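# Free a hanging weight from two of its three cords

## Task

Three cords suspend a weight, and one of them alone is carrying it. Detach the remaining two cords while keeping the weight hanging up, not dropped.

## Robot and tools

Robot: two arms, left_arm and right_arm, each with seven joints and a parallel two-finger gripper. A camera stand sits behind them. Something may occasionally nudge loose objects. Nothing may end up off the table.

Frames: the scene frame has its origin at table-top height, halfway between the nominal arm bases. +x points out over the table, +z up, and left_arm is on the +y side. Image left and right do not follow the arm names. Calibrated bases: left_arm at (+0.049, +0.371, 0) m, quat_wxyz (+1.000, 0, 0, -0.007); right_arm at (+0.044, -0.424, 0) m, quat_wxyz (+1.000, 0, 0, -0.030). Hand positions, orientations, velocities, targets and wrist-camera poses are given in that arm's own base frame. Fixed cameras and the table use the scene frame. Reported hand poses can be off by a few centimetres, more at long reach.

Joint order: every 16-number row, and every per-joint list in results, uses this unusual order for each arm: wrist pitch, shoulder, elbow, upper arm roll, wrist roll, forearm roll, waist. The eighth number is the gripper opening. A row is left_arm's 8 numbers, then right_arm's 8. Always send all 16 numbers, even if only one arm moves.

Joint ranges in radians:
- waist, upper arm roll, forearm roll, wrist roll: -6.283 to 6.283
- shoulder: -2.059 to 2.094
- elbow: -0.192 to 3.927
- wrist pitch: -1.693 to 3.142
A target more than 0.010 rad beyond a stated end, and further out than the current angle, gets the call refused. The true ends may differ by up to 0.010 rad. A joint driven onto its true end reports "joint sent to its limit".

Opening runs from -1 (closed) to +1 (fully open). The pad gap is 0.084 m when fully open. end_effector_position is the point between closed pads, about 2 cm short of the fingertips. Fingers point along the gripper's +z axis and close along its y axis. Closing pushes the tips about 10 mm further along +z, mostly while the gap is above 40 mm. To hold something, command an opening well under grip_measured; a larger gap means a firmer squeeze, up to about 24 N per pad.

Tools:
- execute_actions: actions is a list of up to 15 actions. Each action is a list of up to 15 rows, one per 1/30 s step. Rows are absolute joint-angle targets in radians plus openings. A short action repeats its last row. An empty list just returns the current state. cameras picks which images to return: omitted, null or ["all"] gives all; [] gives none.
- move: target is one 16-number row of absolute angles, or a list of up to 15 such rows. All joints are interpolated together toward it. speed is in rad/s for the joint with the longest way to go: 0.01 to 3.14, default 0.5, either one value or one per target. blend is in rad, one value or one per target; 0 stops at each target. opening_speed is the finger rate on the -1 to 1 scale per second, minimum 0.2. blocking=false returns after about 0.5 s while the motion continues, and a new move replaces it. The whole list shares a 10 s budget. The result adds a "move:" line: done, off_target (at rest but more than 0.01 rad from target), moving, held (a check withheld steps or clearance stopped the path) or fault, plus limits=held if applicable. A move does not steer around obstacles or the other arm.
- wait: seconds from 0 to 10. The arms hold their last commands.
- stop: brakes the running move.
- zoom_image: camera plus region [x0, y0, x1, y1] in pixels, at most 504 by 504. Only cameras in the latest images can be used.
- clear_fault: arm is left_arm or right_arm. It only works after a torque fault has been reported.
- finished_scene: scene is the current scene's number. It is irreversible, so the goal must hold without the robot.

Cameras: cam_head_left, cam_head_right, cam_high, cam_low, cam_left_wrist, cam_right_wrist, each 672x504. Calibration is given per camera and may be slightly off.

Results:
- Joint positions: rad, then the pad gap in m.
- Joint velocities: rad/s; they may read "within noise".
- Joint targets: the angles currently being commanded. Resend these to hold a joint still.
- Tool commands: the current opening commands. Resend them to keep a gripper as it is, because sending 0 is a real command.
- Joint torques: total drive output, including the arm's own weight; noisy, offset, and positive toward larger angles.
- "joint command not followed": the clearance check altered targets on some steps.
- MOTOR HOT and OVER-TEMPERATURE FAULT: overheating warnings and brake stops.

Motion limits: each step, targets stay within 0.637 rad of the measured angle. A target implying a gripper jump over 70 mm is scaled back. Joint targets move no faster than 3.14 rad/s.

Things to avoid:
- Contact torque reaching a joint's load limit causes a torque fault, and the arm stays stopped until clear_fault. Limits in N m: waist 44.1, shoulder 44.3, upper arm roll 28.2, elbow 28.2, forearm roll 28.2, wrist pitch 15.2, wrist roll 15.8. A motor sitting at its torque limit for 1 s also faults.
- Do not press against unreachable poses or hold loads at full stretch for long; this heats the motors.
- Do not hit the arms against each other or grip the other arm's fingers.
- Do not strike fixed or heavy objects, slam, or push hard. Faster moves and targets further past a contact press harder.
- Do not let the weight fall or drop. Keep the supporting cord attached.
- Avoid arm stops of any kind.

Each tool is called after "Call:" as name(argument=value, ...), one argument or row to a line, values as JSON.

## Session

Call:
execute_actions(
  actions=[],
)

Call:
zoom_image(
  camera="cam_head_left",
  region=[220, 10, 470, 260],
)

Call:
zoom_image(
  camera="cam_head_right",
  region=[220, 10, 470, 260],
)

Call:
zoom_image(
  camera="cam_head_left",
  region=[120, 270, 560, 390],
)

Call:
zoom_image(
  camera="cam_head_right",
  region=[140, 270, 600, 390],
)

Call:
zoom_image(
  camera="cam_low",
  region=[310, 200, 420, 310],
)

Scene clock: 0.00 s.
left_arm: end_effector_position=(+0.1022, -0.3569, +0.3172) grip_measured=+1.00 end_effector_quat_wxyz=(-0.398, -0.436, +0.796, -0.128) | right_arm: end_effector_position=(+0.4845, +0.0146, +0.1693) grip_measured=+1.00 end_effector_quat_wxyz=(+0.051, -0.417, +0.907, +0.040)
Joint names: [wrist pitch, shoulder, elbow, upper arm roll, wrist roll, forearm roll, waist]
Joint positions: left_arm=[0.982 -0.724 0.623 0.671 1.294 -0.473 -1.664 0.084] | right_arm=[0.886 0.069 1.006 -0.048 2.168 0.155 0.032 0.084]
Joint velocities: within noise
Joint torques (N m): no reading
Joint targets: left_arm=[0.982 -0.724 0.623 0.671 1.294 -0.473 -1.664] | right_arm=[0.886 0.069 1.006 -0.048 2.168 0.155 0.032]
Tool commands: left_gripper/opening=+1.0 right_gripper/opening=+1.0
camera_calibration:
cam_left_wrist: T_world_to_cam=[[-0.796801, 0.58661, 0.144901, 0.275064], [0.308005, 0.600622, -0.737825, 0.484342], [-0.519847, -0.543269, -0.659256, 0.201327], [0, 0, 0, 1]] pos_world=[0.17465, -0.342887, 0.450229]
cam_right_wrist: T_world_to_cam=[[-0.755601, 0.652855, 0.0533576, 0.37712], [0.654315, 0.748456, 0.108102, -0.283192], [0.0306391, 0.116595, -0.992707, 0.285584], [0, 0, 0, 1]] pos_world=[0.461499, -0.0675455, 0.293993]

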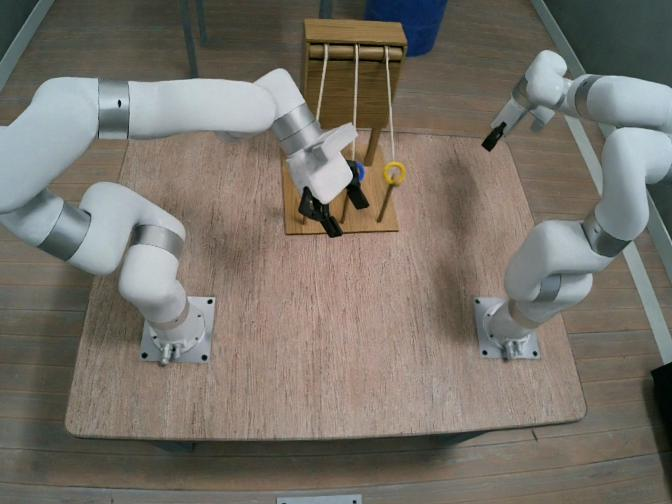

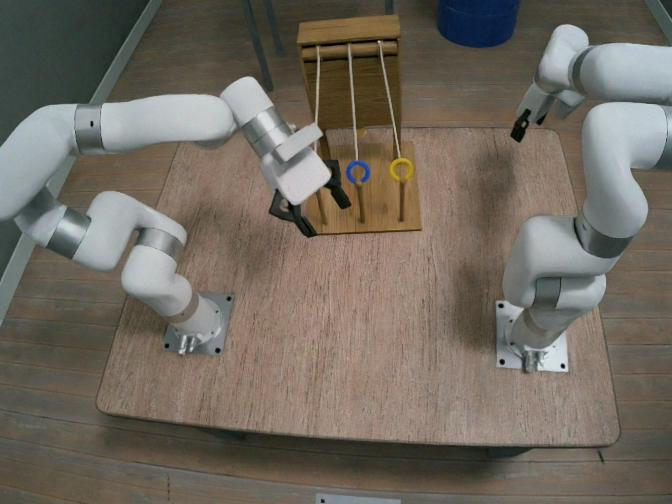

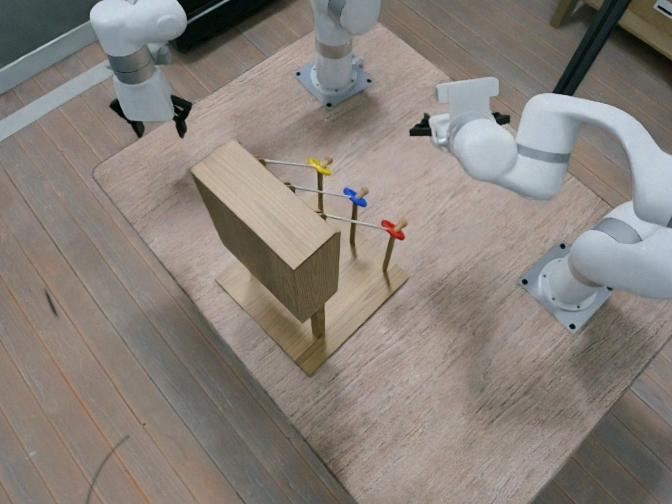

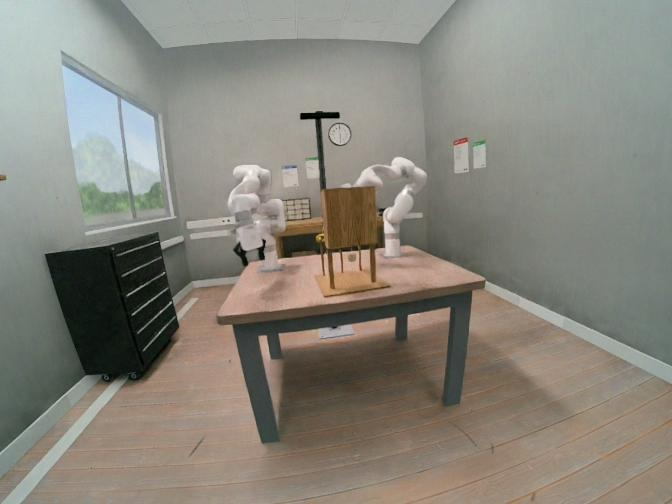

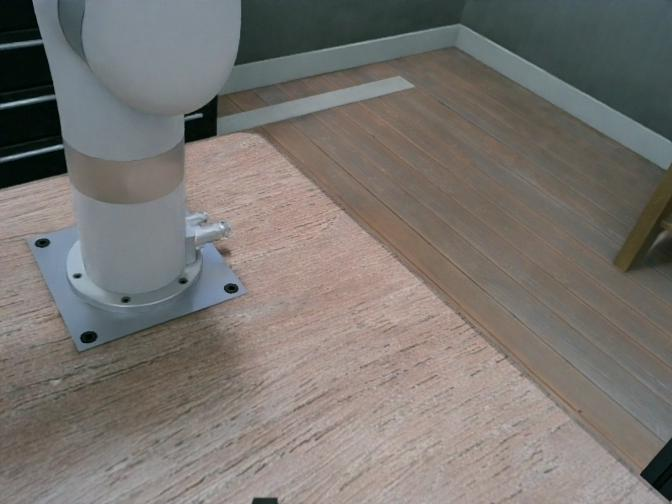

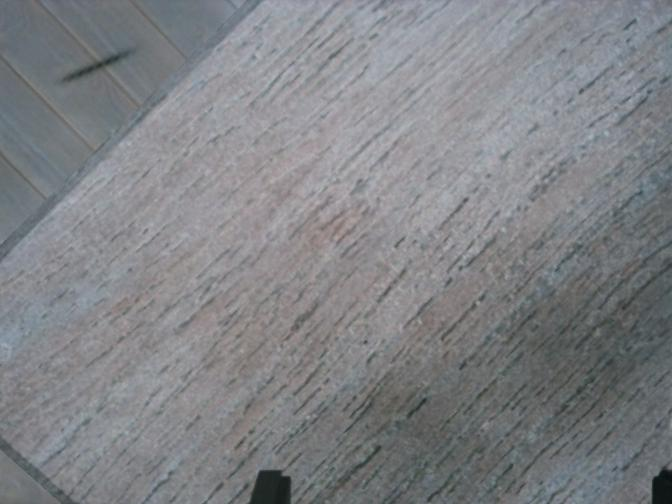

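Scaled by 2.016 from the camera's 672x504 image, which has a finer 960x720 frame.

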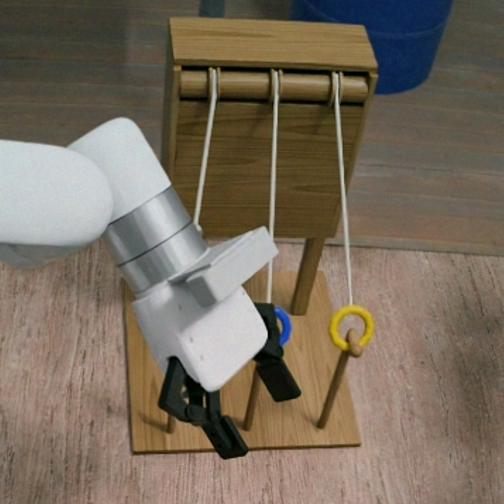

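Scaled by 2.016 from the camera's 672x504 image, which has a finer 960x720 frame.

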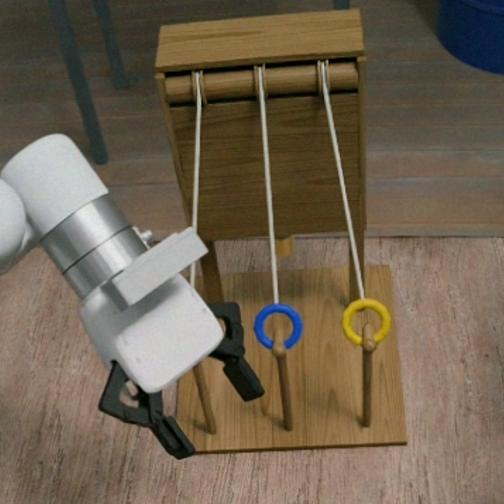

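Scaled by 1.145 from the camera's 672x504 image, which has a finer 960x720 frame.

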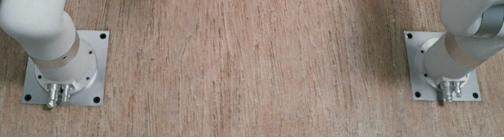

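Scaled by 1.096 from the camera's 672x504 image, which has a finer 960x720 frame.

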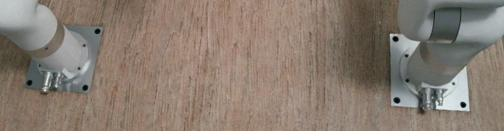

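Scaled by 4.582 from the camera's 672x504 image, which has a finer 960x720 frame.

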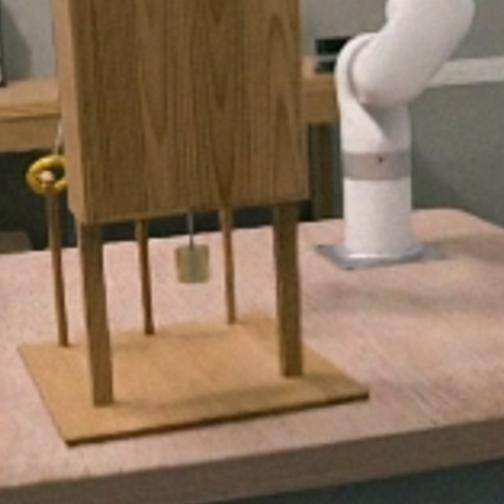

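Call:
move(
  target=[
    [1.2, -0.62, 0.6, 0.15, -1.3, 0.7, -1.40, 0.8, 0.9, -0.75, 0.6, 0.0, 1.95, -0.6, 0.9, 0.8],
    [1.110, -0.462, 0.555, 0.0, -1.929, 1.004, -1.332, 0.8, 0.930, -0.546, 0.4685, 0.0, 1.807, -1.069, 1.283, 0.8],
  ],
  speed=[1.2, 0.6],
  blend=[0.2, 0],
  cameras=["cam_left_wrist", "cam_right_wrist", "cam_high", "cam_low"],
)

Call:
zoom_image(
  camera="cam_low",
  region=[310, 220, 400, 300],
)

Scene clock: 8.07 s.
left_arm: end_effector_position=(+0.2391, -0.2993, +0.2564) grip_measured=+0.80 end_effector_quat_wxyz=(-0.016, +0.906, +0.034, +0.422) | right_arm: end_effector_position=(+0.2347, +0.3104, +0.2543) grip_measured=+0.80 end_effector_quat_wxyz=(-0.025, +0.905, +0.055, +0.422)
Joint names: [wrist pitch, shoulder, elbow, upper arm roll, wrist roll, forearm roll, waist]
Joint positions: left_arm=[1.11 -0.462 0.555 0 -1.929 1.004 -1.332 0.077] | right_arm=[0.93 -0.546 0.469 0 1.807 -1.069 1.283 0.077]
Joint torques (N m): left_arm=[-2.56 -2.94 11.64 -5.68 -1.42 4.49 5.32] | right_arm=[0.66 -2.63 11.86 0.97 -1.11 -1.9 5.57]
Joint targets: left_arm=[1.110 -0.462 0.555 0.000 -1.929 1.004 -1.332] | right_arm=[0.930 -0.546 0.469 0.000 1.807 -1.069 1.283]
move: done
camera_calibration:
cam_left_wrist: T_world_to_cam=[[0.0743776, -0.997228, 0.00216025, -0.286621], [-0.651107, -0.0502029, -0.757324, 0.402268], [0.755333, 0.0549214, -0.653036, 0.136318], [0, 0, 0, 1]] pos_world=[0.180272, -0.273118, 0.394287]
cam_right_wrist: T_world_to_cam=[[0.0984279, -0.995116, 0.00750661, 0.313504], [-0.625857, -0.0677653, -0.776988, 0.428589], [0.773702, 0.0717792, -0.62947, 0.0903576], [0, 0, 0, 1]] pos_world=[0.167468, 0.33453, 0.387532]
Images, in order (width x height): cam_high 672x504, cam_low 672x504, cam_left_wrist 672x504, cam_right_wrist 672x504.

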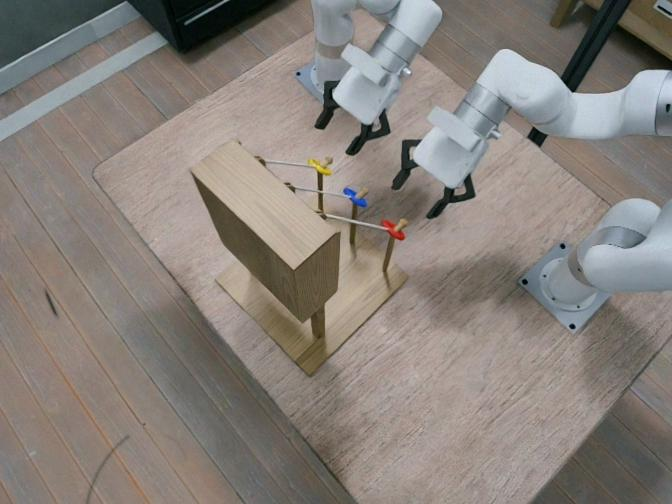

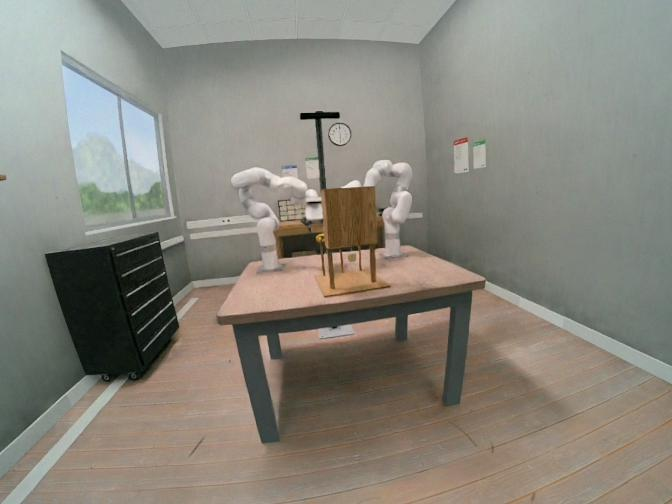

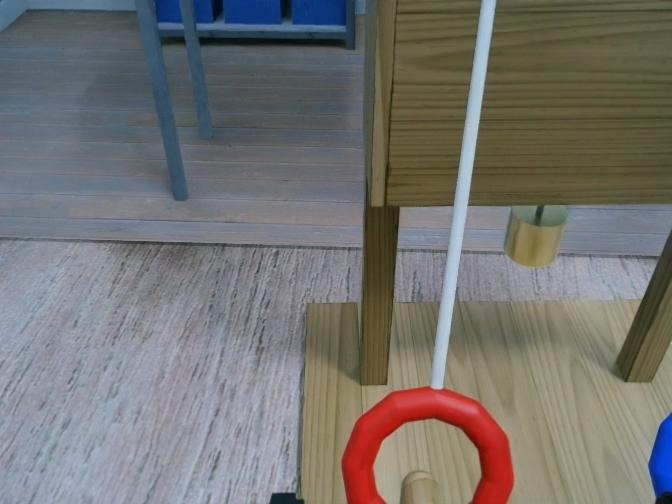

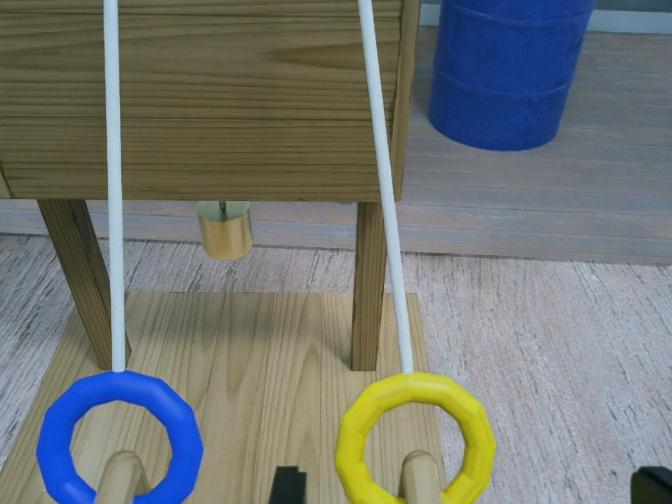

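Scaled by 5.600 from the camera's 672x504 image, which has a finer 960x720 frame.

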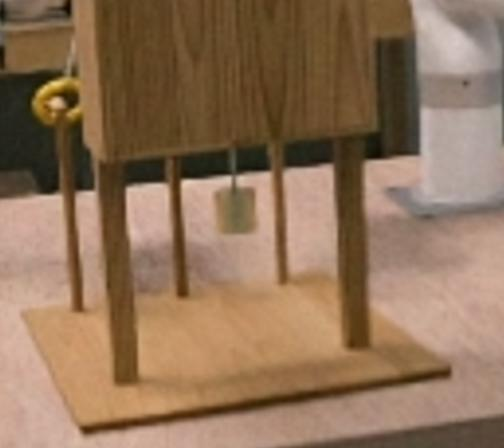

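Call:
zoom_image(
  camera="cam_left_wrist",
  region=[300, 370, 560, 504],
)

Call:
zoom_image(
  camera="cam_right_wrist",
  region=[270, 350, 530, 504],
)

Scaled by 1.938 from the camera's 672x504 image, which has a finer 960x720 frame.

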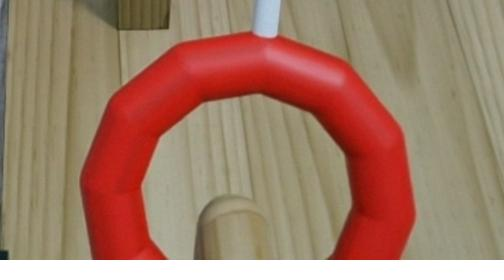

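Scaled by 1.938 from the camera's 672x504 image, which has a finer 960x720 frame.

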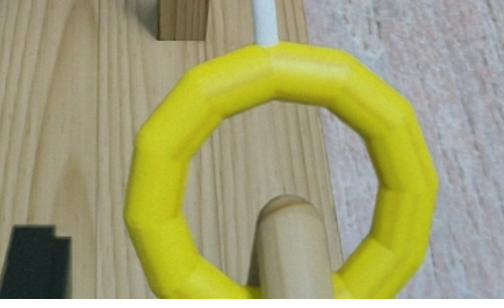

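Call:
move(
  target=[
    [0.875, -0.321, 0.530, 0.0, -2.004, 1.179, -1.109, 0.8, 0.700, -0.331, 0.5015, 0.0, 1.947, -1.298, 1.066, 0.8],
    [0.875, -0.321, 0.530, 0.0, -2.004, 1.179, -1.109, -0.6, 0.700, -0.331, 0.5015, 0.0, 1.947, -1.298, 1.066, -0.6],
    [0.894, -0.319, 0.512, 0.0, -2.042, 1.177, -1.1475, -0.6, 0.710, -0.334, 0.489, 0.0, 1.9665, -1.3005, 1.0835, -0.6],
  ],
  speed=[0.25, 0.2, 0.08],
  opening_speed=0.9,
  cameras=["cam_left_wrist", "cam_right_wrist", "cam_high", "cam_low"],
)

Call:
zoom_image(
  camera="cam_low",
  region=[310, 220, 400, 300],
)

Call:
zoom_image(
  camera="cam_high",
  region=[280, 90, 480, 290],
)

Scene clock: 15.27 s.
left_arm: end_effector_position=(+0.2831, -0.2946, +0.1999) grip_measured=+0.21 end_effector_quat_wxyz=(-0.016, +0.906, +0.034, +0.422) | right_arm: end_effector_position=(+0.2845, +0.3180, +0.2007) grip_measured=+0.21 end_effector_quat_wxyz=(-0.026, +0.905, +0.055, +0.422)
Joint names: [wrist pitch, shoulder, elbow, upper arm roll, wrist roll, forearm roll, waist]
Joint positions: left_arm=[0.894 -0.319 0.512 0 -2.042 1.177 -1.147 0.053] | right_arm=[0.71 -0.334 0.489 0 1.966 -1.3 1.083 0.053]
Joint torques (N m): left_arm=[1.05 -3.17 8.38 2.64 -1.41 -4.09 -6.2] | right_arm=[0.35 -17.69 7.95 1.97 1.24 -1.09 6.14]
Joint targets: left_arm=[0.894 -0.319 0.512 0.000 -2.042 1.177 -1.147] | right_arm=[0.710 -0.334 0.489 0.000 1.966 -1.300 1.083]
move: done
camera_calibration:
cam_left_wrist: T_world_to_cam=[[0.074543, -0.997217, 0.00108137, -0.284864], [-0.65139, -0.0495131, -0.757126, 0.38853], [0.755072, 0.055734, -0.653268, 0.0661475], [0, 0, 0, 1]] pos_world=[0.224373, -0.268521, 0.337686]
cam_right_wrist: T_world_to_cam=[[0.0989462, -0.995066, 0.00730143, 0.316493], [-0.626138, -0.0679607, -0.776745, 0.418736], [0.773408, 0.0722843, -0.629773, 0.0174586], [0, 0, 0, 1]] pos_world=[0.217368, 0.342127, 0.333935]
Images, in order (width x height): cam_high 672x504, cam_low 672x504, cam_left_wrist 672x504, cam_right_wrist 672x504.

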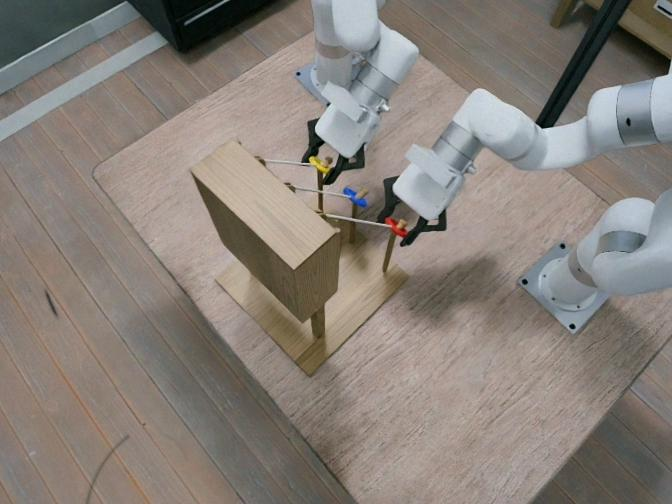

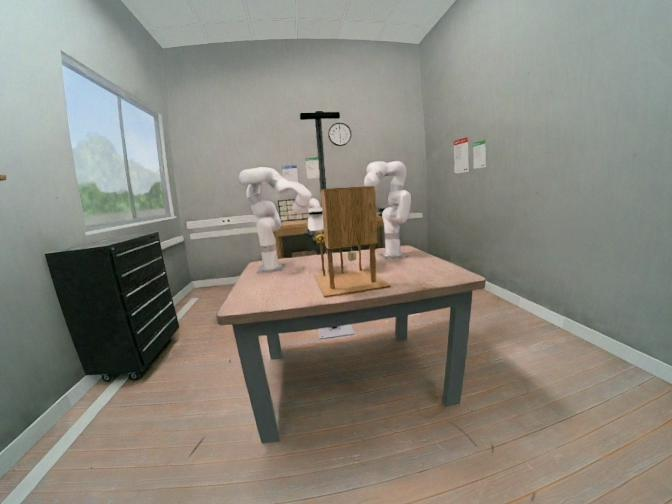

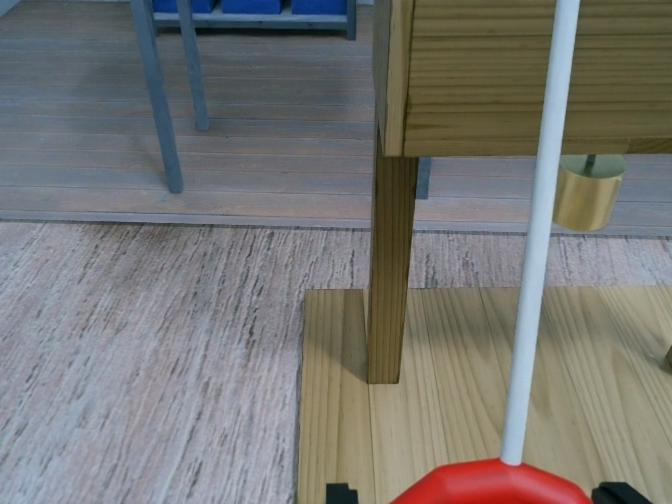

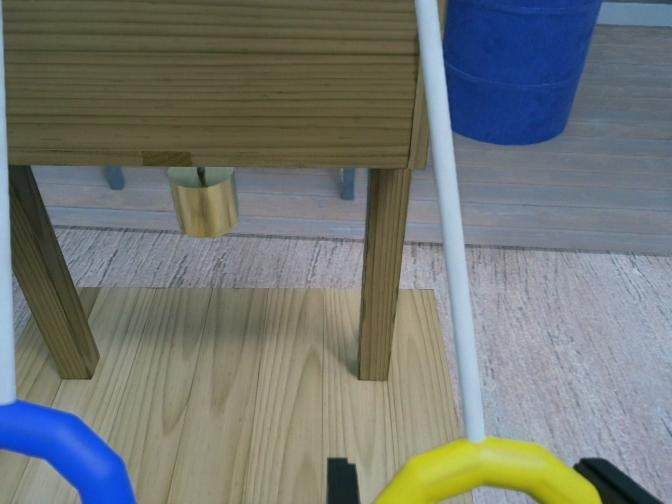

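Scaled by 5.600 from the camera's 672x504 image, which has a finer 960x720 frame.

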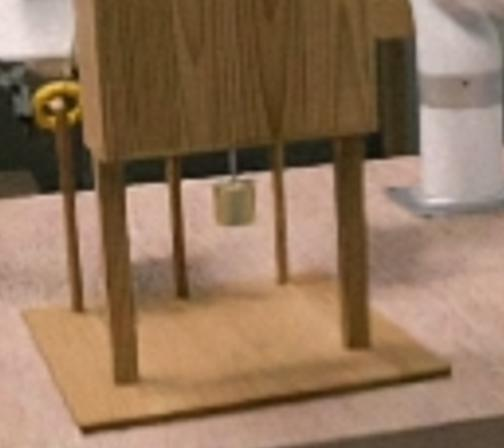

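Scaled by 2.520 from the camera's 672x504 image, which has a finer 960x720 frame.

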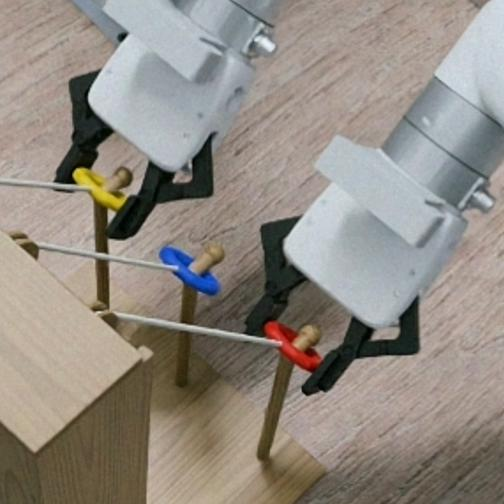

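Call:
move(
  target=[
    [1.009,-0.361,0.484,0,-2.089,1.096,-1.310,-0.6,0.700,-0.331,0.5015,0,1.947,-1.298,1.066,-0.6],
    [1.009,-0.361,0.484,0,-2.089,1.096,-1.310,-0.6,0.700,-0.331,0.5015,0,1.947,-1.298,1.066,0.8],
  ],
  speed=[0.12, 0.2],
  opening_speed=0.9,
  cameras=["cam_low", "cam_left_wrist", "cam_high"],
)

Call:
zoom_image(
  camera="cam_low",
  region=[310, 220, 400, 300],
)

Scene clock: 29.50 s.
left_arm: end_effector_position=(+0.2382, -0.2979, +0.1998) grip_measured=+0.21 end_effector_quat_wxyz=(-0.016, +0.906, +0.034, +0.422) | right_arm: end_effector_position=(+0.2905, +0.3188, +0.2049) grip_measured=+0.80 end_effector_quat_wxyz=(-0.026, +0.905, +0.055, +0.422)
Joint names: [wrist pitch, shoulder, elbow, upper arm roll, wrist roll, forearm roll, waist]
Joint positions: left_arm=[1.009 -0.361 0.484 0 -2.089 1.096 -1.31 0.053] | right_arm=[0.7 -0.331 0.502 0 1.947 -1.298 1.066 0.077]
Joint torques (N m): left_arm=[1 -13.76 8.99 -4.59 -1.3 -3.98 -6.28] | right_arm=[-0.88 -12.55 10.89 0.87 -0.97 0.83 -4.47]
Joint targets: left_arm=[1.009 -0.361 0.484 0.000 -2.089 1.096 -1.310] | right_arm=[0.700 -0.331 0.501 0.000 1.947 -1.298 1.066]
move: done
camera_calibration:
cam_left_wrist: T_world_to_cam=[[0.0739558, -0.997261, 0.00133408, -0.284791], [-0.651214, -0.0493064, -0.757291, 0.359058], [0.755282, 0.0551373, -0.653077, 0.0999807], [0, 0, 0, 1]] pos_world=[0.179372, -0.27182, 0.337586]
Images, in order (width x height): cam_high 672x504, cam_low 672x504, cam_left_wrist 672x504.

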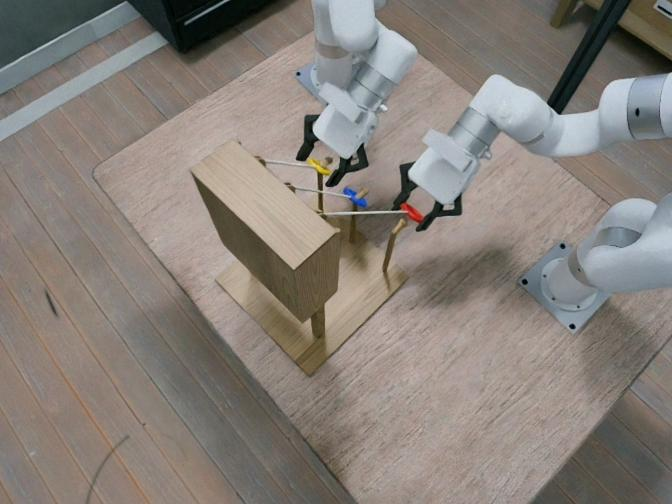

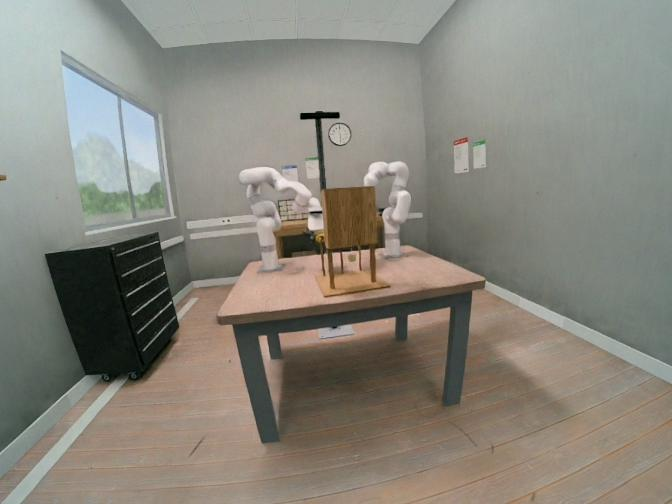

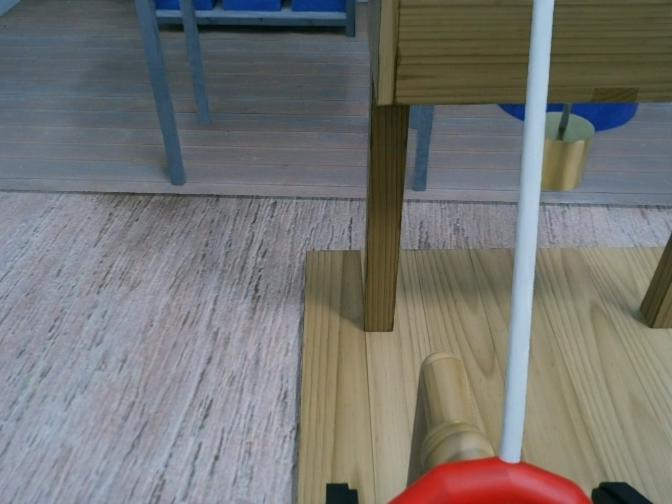

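Scaled by 5.600 from the camera's 672x504 image, which has a finer 960x720 frame.

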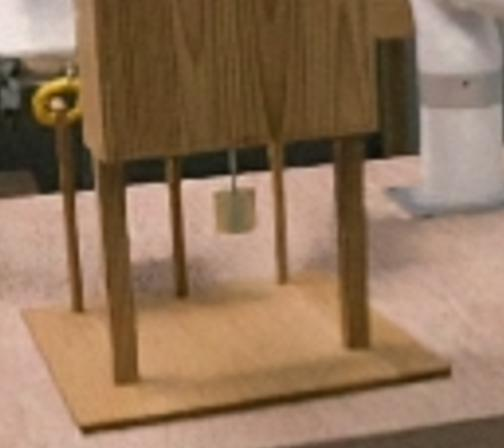

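Call:
move(
  target=[
    [1.098,-0.485,0.599,0,-1.830,0.993,-1.265,-0.6,0.930,-0.546,0.4685,0,1.807,-1.069,1.283,0.8],
    [0.8145,-0.257,0.694,0,-1.824,1.1455,-0.970,-0.6,1.063,-0.2385,0.7855,0,1.886,-1.021,1.458,0.8],
    [0.631,0.013,0.820,0,-1.963,1.372,-0.780,-0.6,1.063,-0.2385,0.7855,0,1.886,-1.021,1.458,0.8],
  ],
  speed=[0.25, 0.3, 0.25],
  blend=[0.05, 0.05, 0],
  cameras=["cam_high", "cam_left_wrist", "cam_right_wrist", "cam_head_left", "cam_head_right"],
)

Scene clock: 32.33 s.
left_arm: end_effector_position=(+0.3524, -0.3081, +0.2527) grip_measured=+0.21 end_effector_quat_wxyz=(-0.016, +0.905, +0.034, +0.423) | right_arm: end_effector_position=(+0.2111, +0.3880, +0.2711) grip_measured=+0.80 end_effector_quat_wxyz=(-0.026, +0.905, +0.055, +0.422)
Joint names: [wrist pitch, shoulder, elbow, upper arm roll, wrist roll, forearm roll, waist]
Joint positions: left_arm=[0.824 -0.261 0.693 0 -1.828 1.144 -0.98 0.053] | right_arm=[1.038 -0.296 0.726 0 1.871 -1.03 1.425 0.077]
Joint torques (N m): left_arm=[-2.64 -7.11 16.62 -4.08 -1.42 3.96 5.25] | right_arm=[-2.09 -23.3 11.79 -2.22 -0.96 -2.01 -6.46]
Joint targets: left_arm=[0.824 -0.261 0.693 0.000 -1.828 1.144 -0.980] | right_arm=[1.038 -0.296 0.726 0.000 1.871 -1.030 1.425]
move: held (right_arm; a check stopped the path), off_target (left_arm; braked when a check withheld steps of right_arm); path passed 1 of 3 targets; limits=held; left_arm: the shoulder is farthest, 0.274 rad from its target; right_arm: the elbow is farthest, 0.059 rad from its target
joint command not followed: on one or more control steps a check withheld the commanded joint targets of the right arm, and it was not sent them on those steps.
cause: the commanded joint targets, or the way to them, would bring a part of the robot too close to another arm (a part of this arm just beyond the wrist roll and a part of the left arm just beyond the wrist pitch, along the way the arms are being sent, or toward where that arm still pushes).
camera_calibration:
cam_left_wrist: T_world_to_cam=[[0.074995, -0.997182, 0.00169386, -0.303881], [-0.649136, -0.0501088, -0.75902, 0.472548], [0.756967, 0.0558232, -0.651065, 0.0479155], [0, 0, 0, 1]] pos_world=[0.293267, -0.282021, 0.390384]
cam_right_wrist: T_world_to_cam=[[0.0990944, -0.995052, 0.00718609, 0.392826], [-0.626018, -0.0679536, -0.776842, 0.432166], [0.773487, 0.0724821, -0.629655, 0.113446], [0, 0, 0, 1]] pos_world=[0.143869, 0.412026, 0.404334]
Images, in order (width x height): cam_head_left 672x504, cam_head_right 672x504, cam_high 672x504, cam_left_wrist 672x504, cam_right_wrist 672x504.

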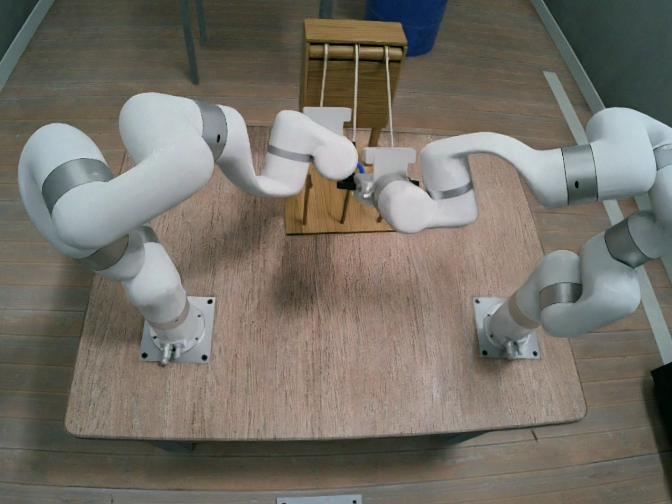

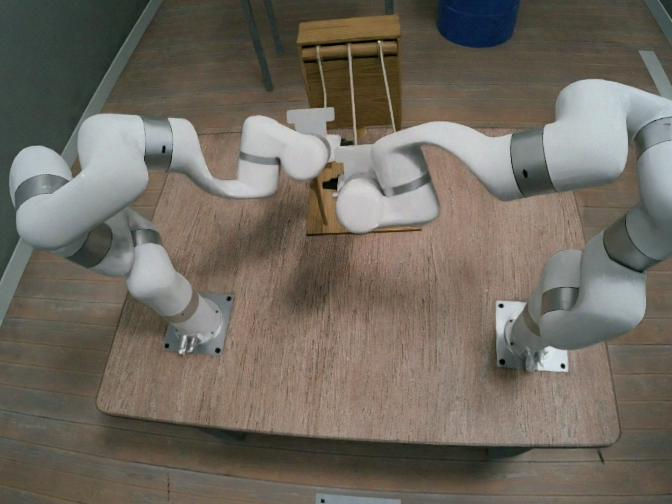

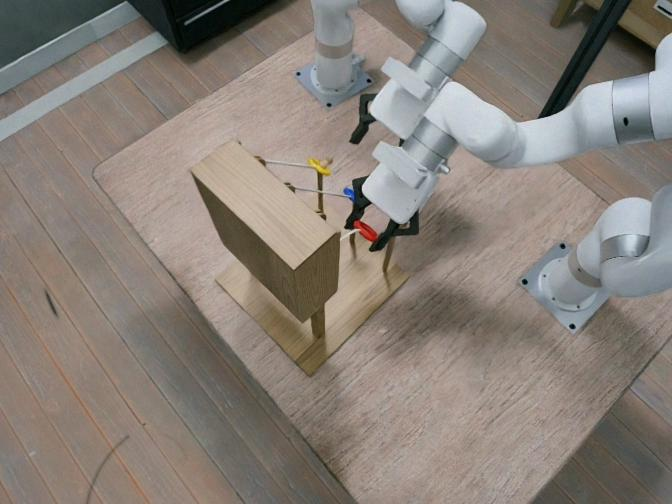

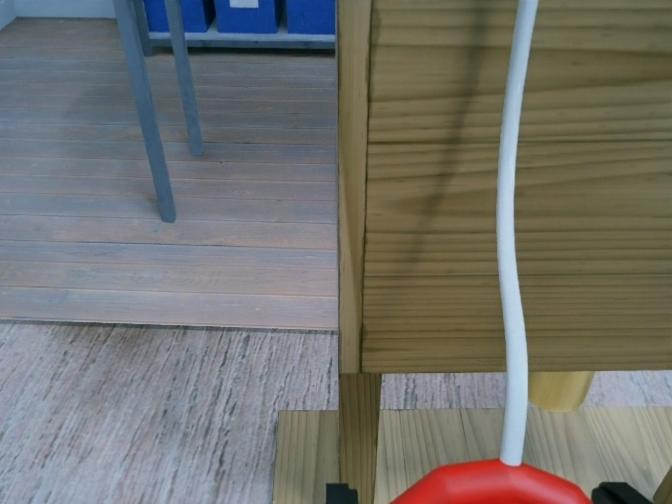

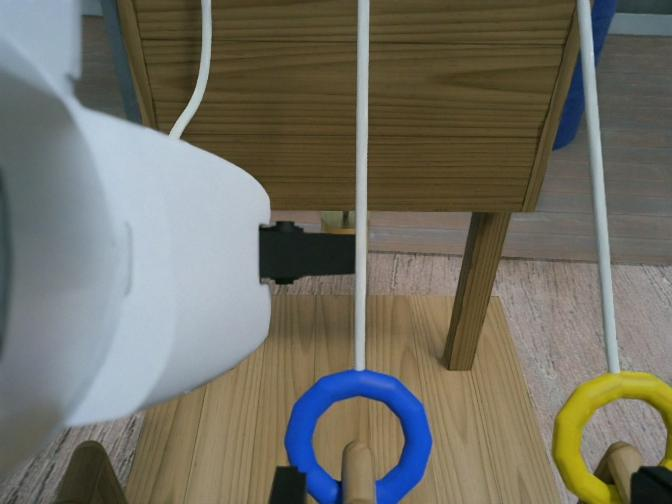

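Call:
move(
  target=[0.625,0.005,0.8095,0,-1.964,1.378,-0.7725,-0.6,0.930,-0.546,0.4685,0,1.807,-1.069,1.283,0.8],
  speed=0.25,
  cameras=["cam_high", "cam_left_wrist", "cam_right_wrist", "cam_head_left", "cam_head_right"],
)

Call:
zoom_image(
  camera="cam_high",
  region=[250, 120, 450, 270],
)

Scene clock: 35.30 s.
left_arm: end_effector_position=(+0.4325, -0.3043, +0.1940) grip_measured=+0.21 end_effector_quat_wxyz=(-0.016, +0.906, +0.034, +0.422) | right_arm: end_effector_position=(+0.2347, +0.3104, +0.2543) grip_measured=+0.80 end_effector_quat_wxyz=(-0.025, +0.905, +0.055, +0.422)
Joint names: [wrist pitch, shoulder, elbow, upper arm roll, wrist roll, forearm roll, waist]
Joint positions: left_arm=[0.625 0.005 0.81 0 -1.964 1.378 -0.773 0.053] | right_arm=[0.93 -0.546 0.469 0 1.807 -1.069 1.283 0.077]
Joint torques (N m): left_arm=[-2.57 -8.7 12.96 -3.9 -1.42 2.98 5.43] | right_arm=[-2.25 -16.51 11.9 -1.36 -1 -1.77 -6.44]
Joint targets: left_arm=[0.625 0.005 0.809 0.000 -1.964 1.378 -0.772] | right_arm=[0.930 -0.546 0.469 0.000 1.807 -1.069 1.283]
move: done
camera_calibration:
cam_left_wrist: T_world_to_cam=[[0.074385, -0.997229, 0.00121436, -0.305648], [-0.651349, -0.0495073, -0.757161, 0.480909], [0.755123, 0.0555305, -0.653227, -0.0499221], [0, 0, 0, 1]] pos_world=[0.373673, -0.278221, 0.331886]
cam_right_wrist: T_world_to_cam=[[0.0984371, -0.995115, 0.00750097, 0.313505], [-0.625966, -0.0677769, -0.7769, 0.428499], [0.773613, 0.0717804, -0.62958, 0.0903524], [0, 0, 0, 1]] pos_world=[0.167468, 0.33453, 0.387433]
Images, in order (width x height): cam_head_left 672x504, cam_head_right 672x504, cam_high 672x504, cam_left_wrist 672x504, cam_right_wrist 672x504.

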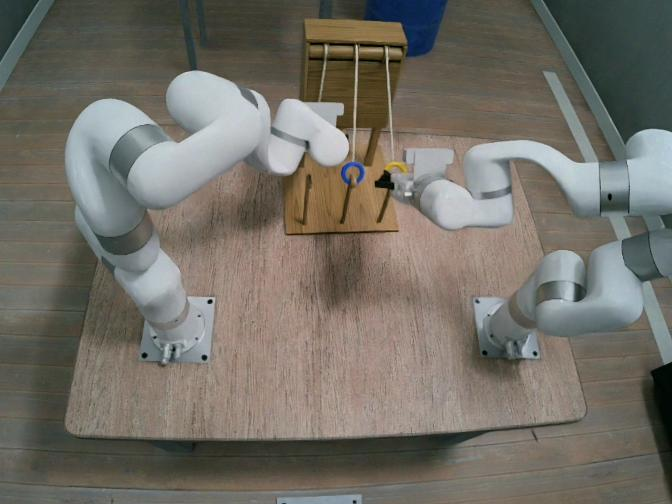

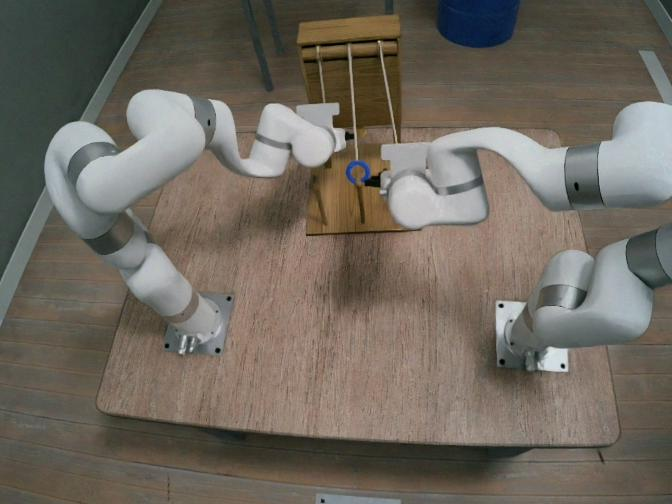

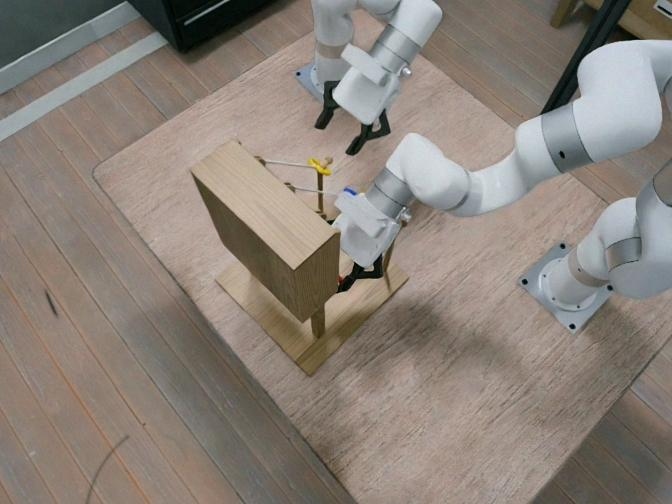

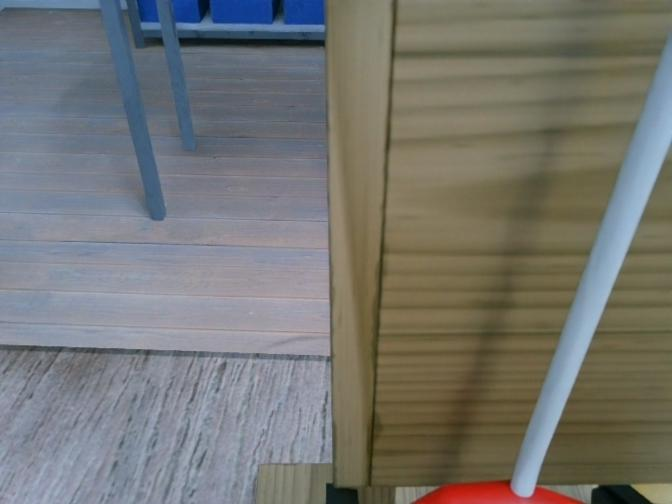

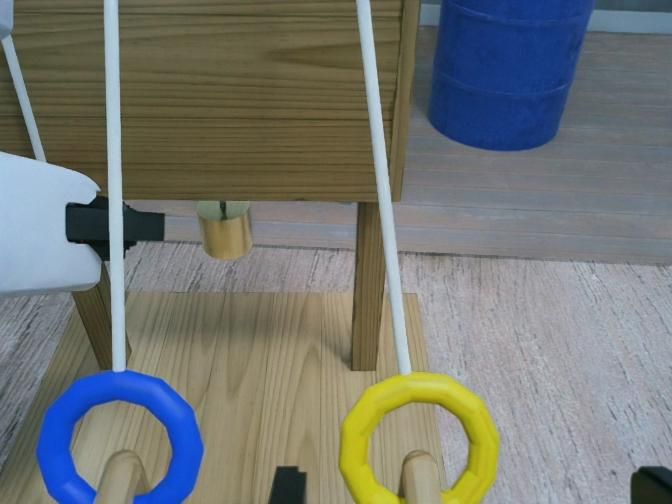

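Scaled by 2.520 from the camera's 672x504 image, which has a finer 960x720 frame.

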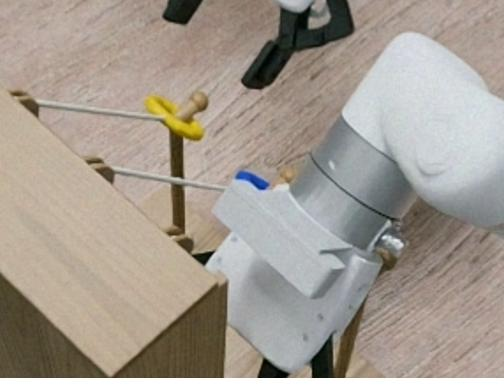

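Call:
move(
  target=[
    [0.625,0.005,0.8095,0,-1.964,1.378,-0.7725,0.45,0.930,-0.546,0.4685,0,1.807,-1.069,1.283,0.8],
    [0.6955,-0.159,0.718,0,-1.873,1.257,-0.845,0.45,0.930,-0.546,0.4685,0,1.807,-1.069,1.283,0.8],
    [0.844,-0.340,0.660,0,-1.768,1.101,-0.982,0.45,0.930,-0.546,0.4685,0,1.807,-1.069,1.283,0.8],
    [1.35,-0.85,0.62,0,-1.75,0.95,-0.95,0.45,0.970,-0.184,0.7745,0,1.912,-1.080,1.374,0.8],
  ],
  speed=[0.2, 0.16, 0.35, 0.6],
  blend=[0, 0.02, 0.05, 0],
  opening_speed=0.8,
  cameras=["cam_high", "cam_left_wrist", "cam_right_wrist", "cam_head_left", "cam_head_right"],
)

Scene clock: 43.17 s.
left_arm: end_effector_position=(+0.3132, -0.1181, +0.3971) grip_measured=+0.44 end_effector_quat_wxyz=(-0.047, +0.846, +0.278, +0.452) | right_arm: end_effector_position=(+0.2295, +0.4089, +0.2501) grip_measured=+0.80 end_effector_quat_wxyz=(-0.026, +0.905, +0.055, +0.422)
Joint names: [wrist pitch, shoulder, elbow, upper arm roll, wrist roll, forearm roll, waist]
Joint positions: left_arm=[1.35 -0.85 0.62 0 -1.75 0.95 -0.95 0.063] | right_arm=[0.97 -0.184 0.774 0 1.912 -1.08 1.374 0.077]
Joint torques (N m): left_arm=[0.89 -7.12 12.16 -3.73 1.47 -2.45 5.28] | right_arm=[0.78 -12.25 14.75 1.42 1.24 -2.02 5.61]
Joint targets: left_arm=[1.350 -0.850 0.620 0.000 -1.750 0.950 -0.950] | right_arm=[0.970 -0.184 0.774 0.000 1.912 -1.080 1.374]
move: done
camera_calibration:
cam_left_wrist: T_world_to_cam=[[0.512469, -0.840935, 0.17379, -0.298636], [-0.445728, -0.433488, -0.783208, 0.466752], [0.733963, 0.323906, -0.596978, 0.178416], [0, 0, 0, 1]] pos_world=[0.230135, -0.106592, 0.523974]
cam_right_wrist: T_world_to_cam=[[0.0985859, -0.995101, 0.00738623, 0.41208], [-0.625846, -0.0677706, -0.776997, 0.428672], [0.773691, 0.0719783, -0.629461, 0.0845156], [0, 0, 0, 1]] pos_world=[0.162268, 0.433029, 0.383232]
Images, in order (width x height): cam_head_left 672x504, cam_head_right 672x504, cam_high 672x504, cam_left_wrist 672x504, cam_right_wrist 672x504.

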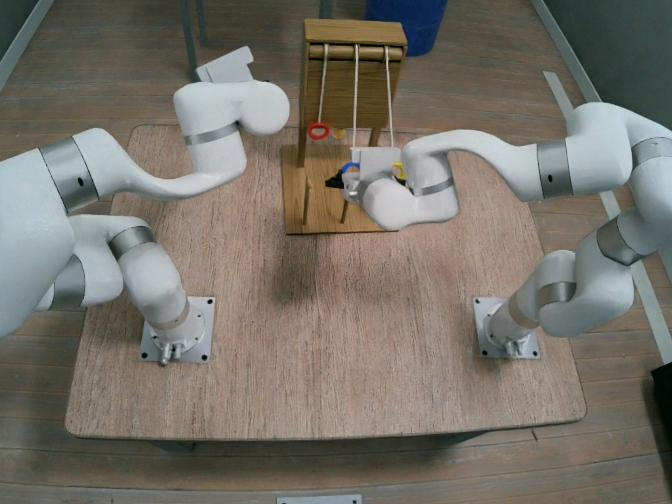

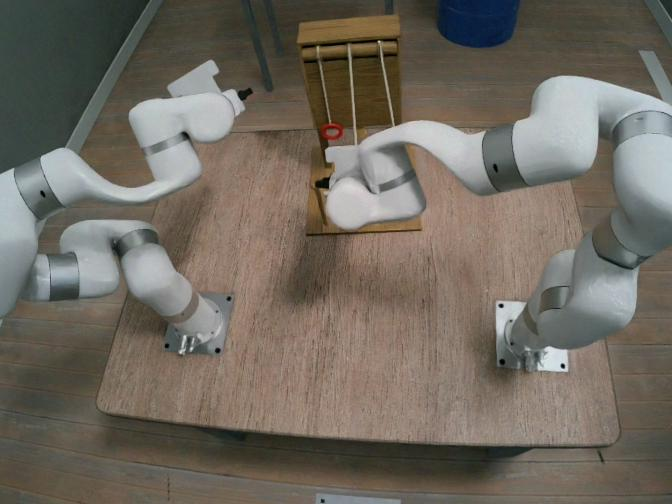

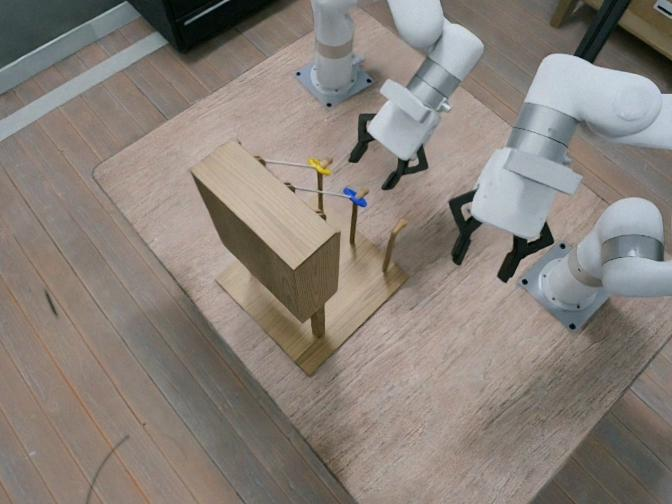

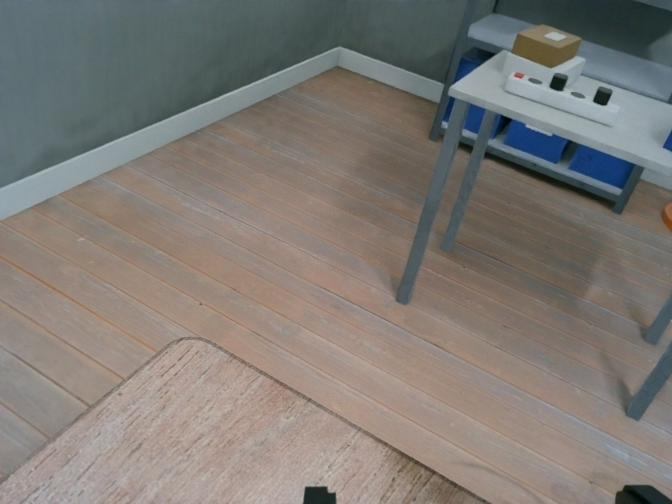

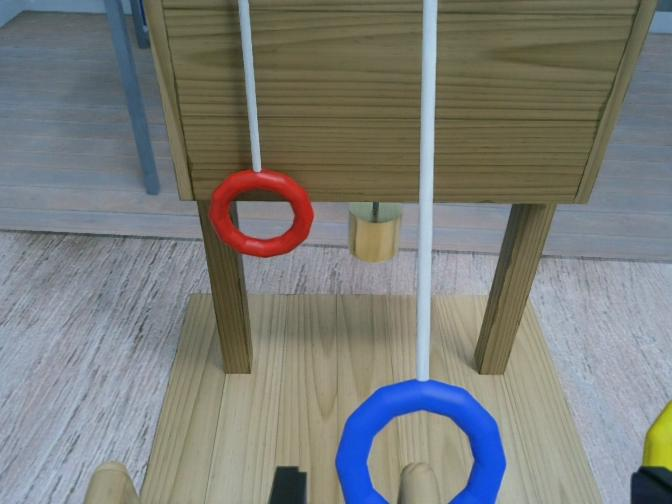

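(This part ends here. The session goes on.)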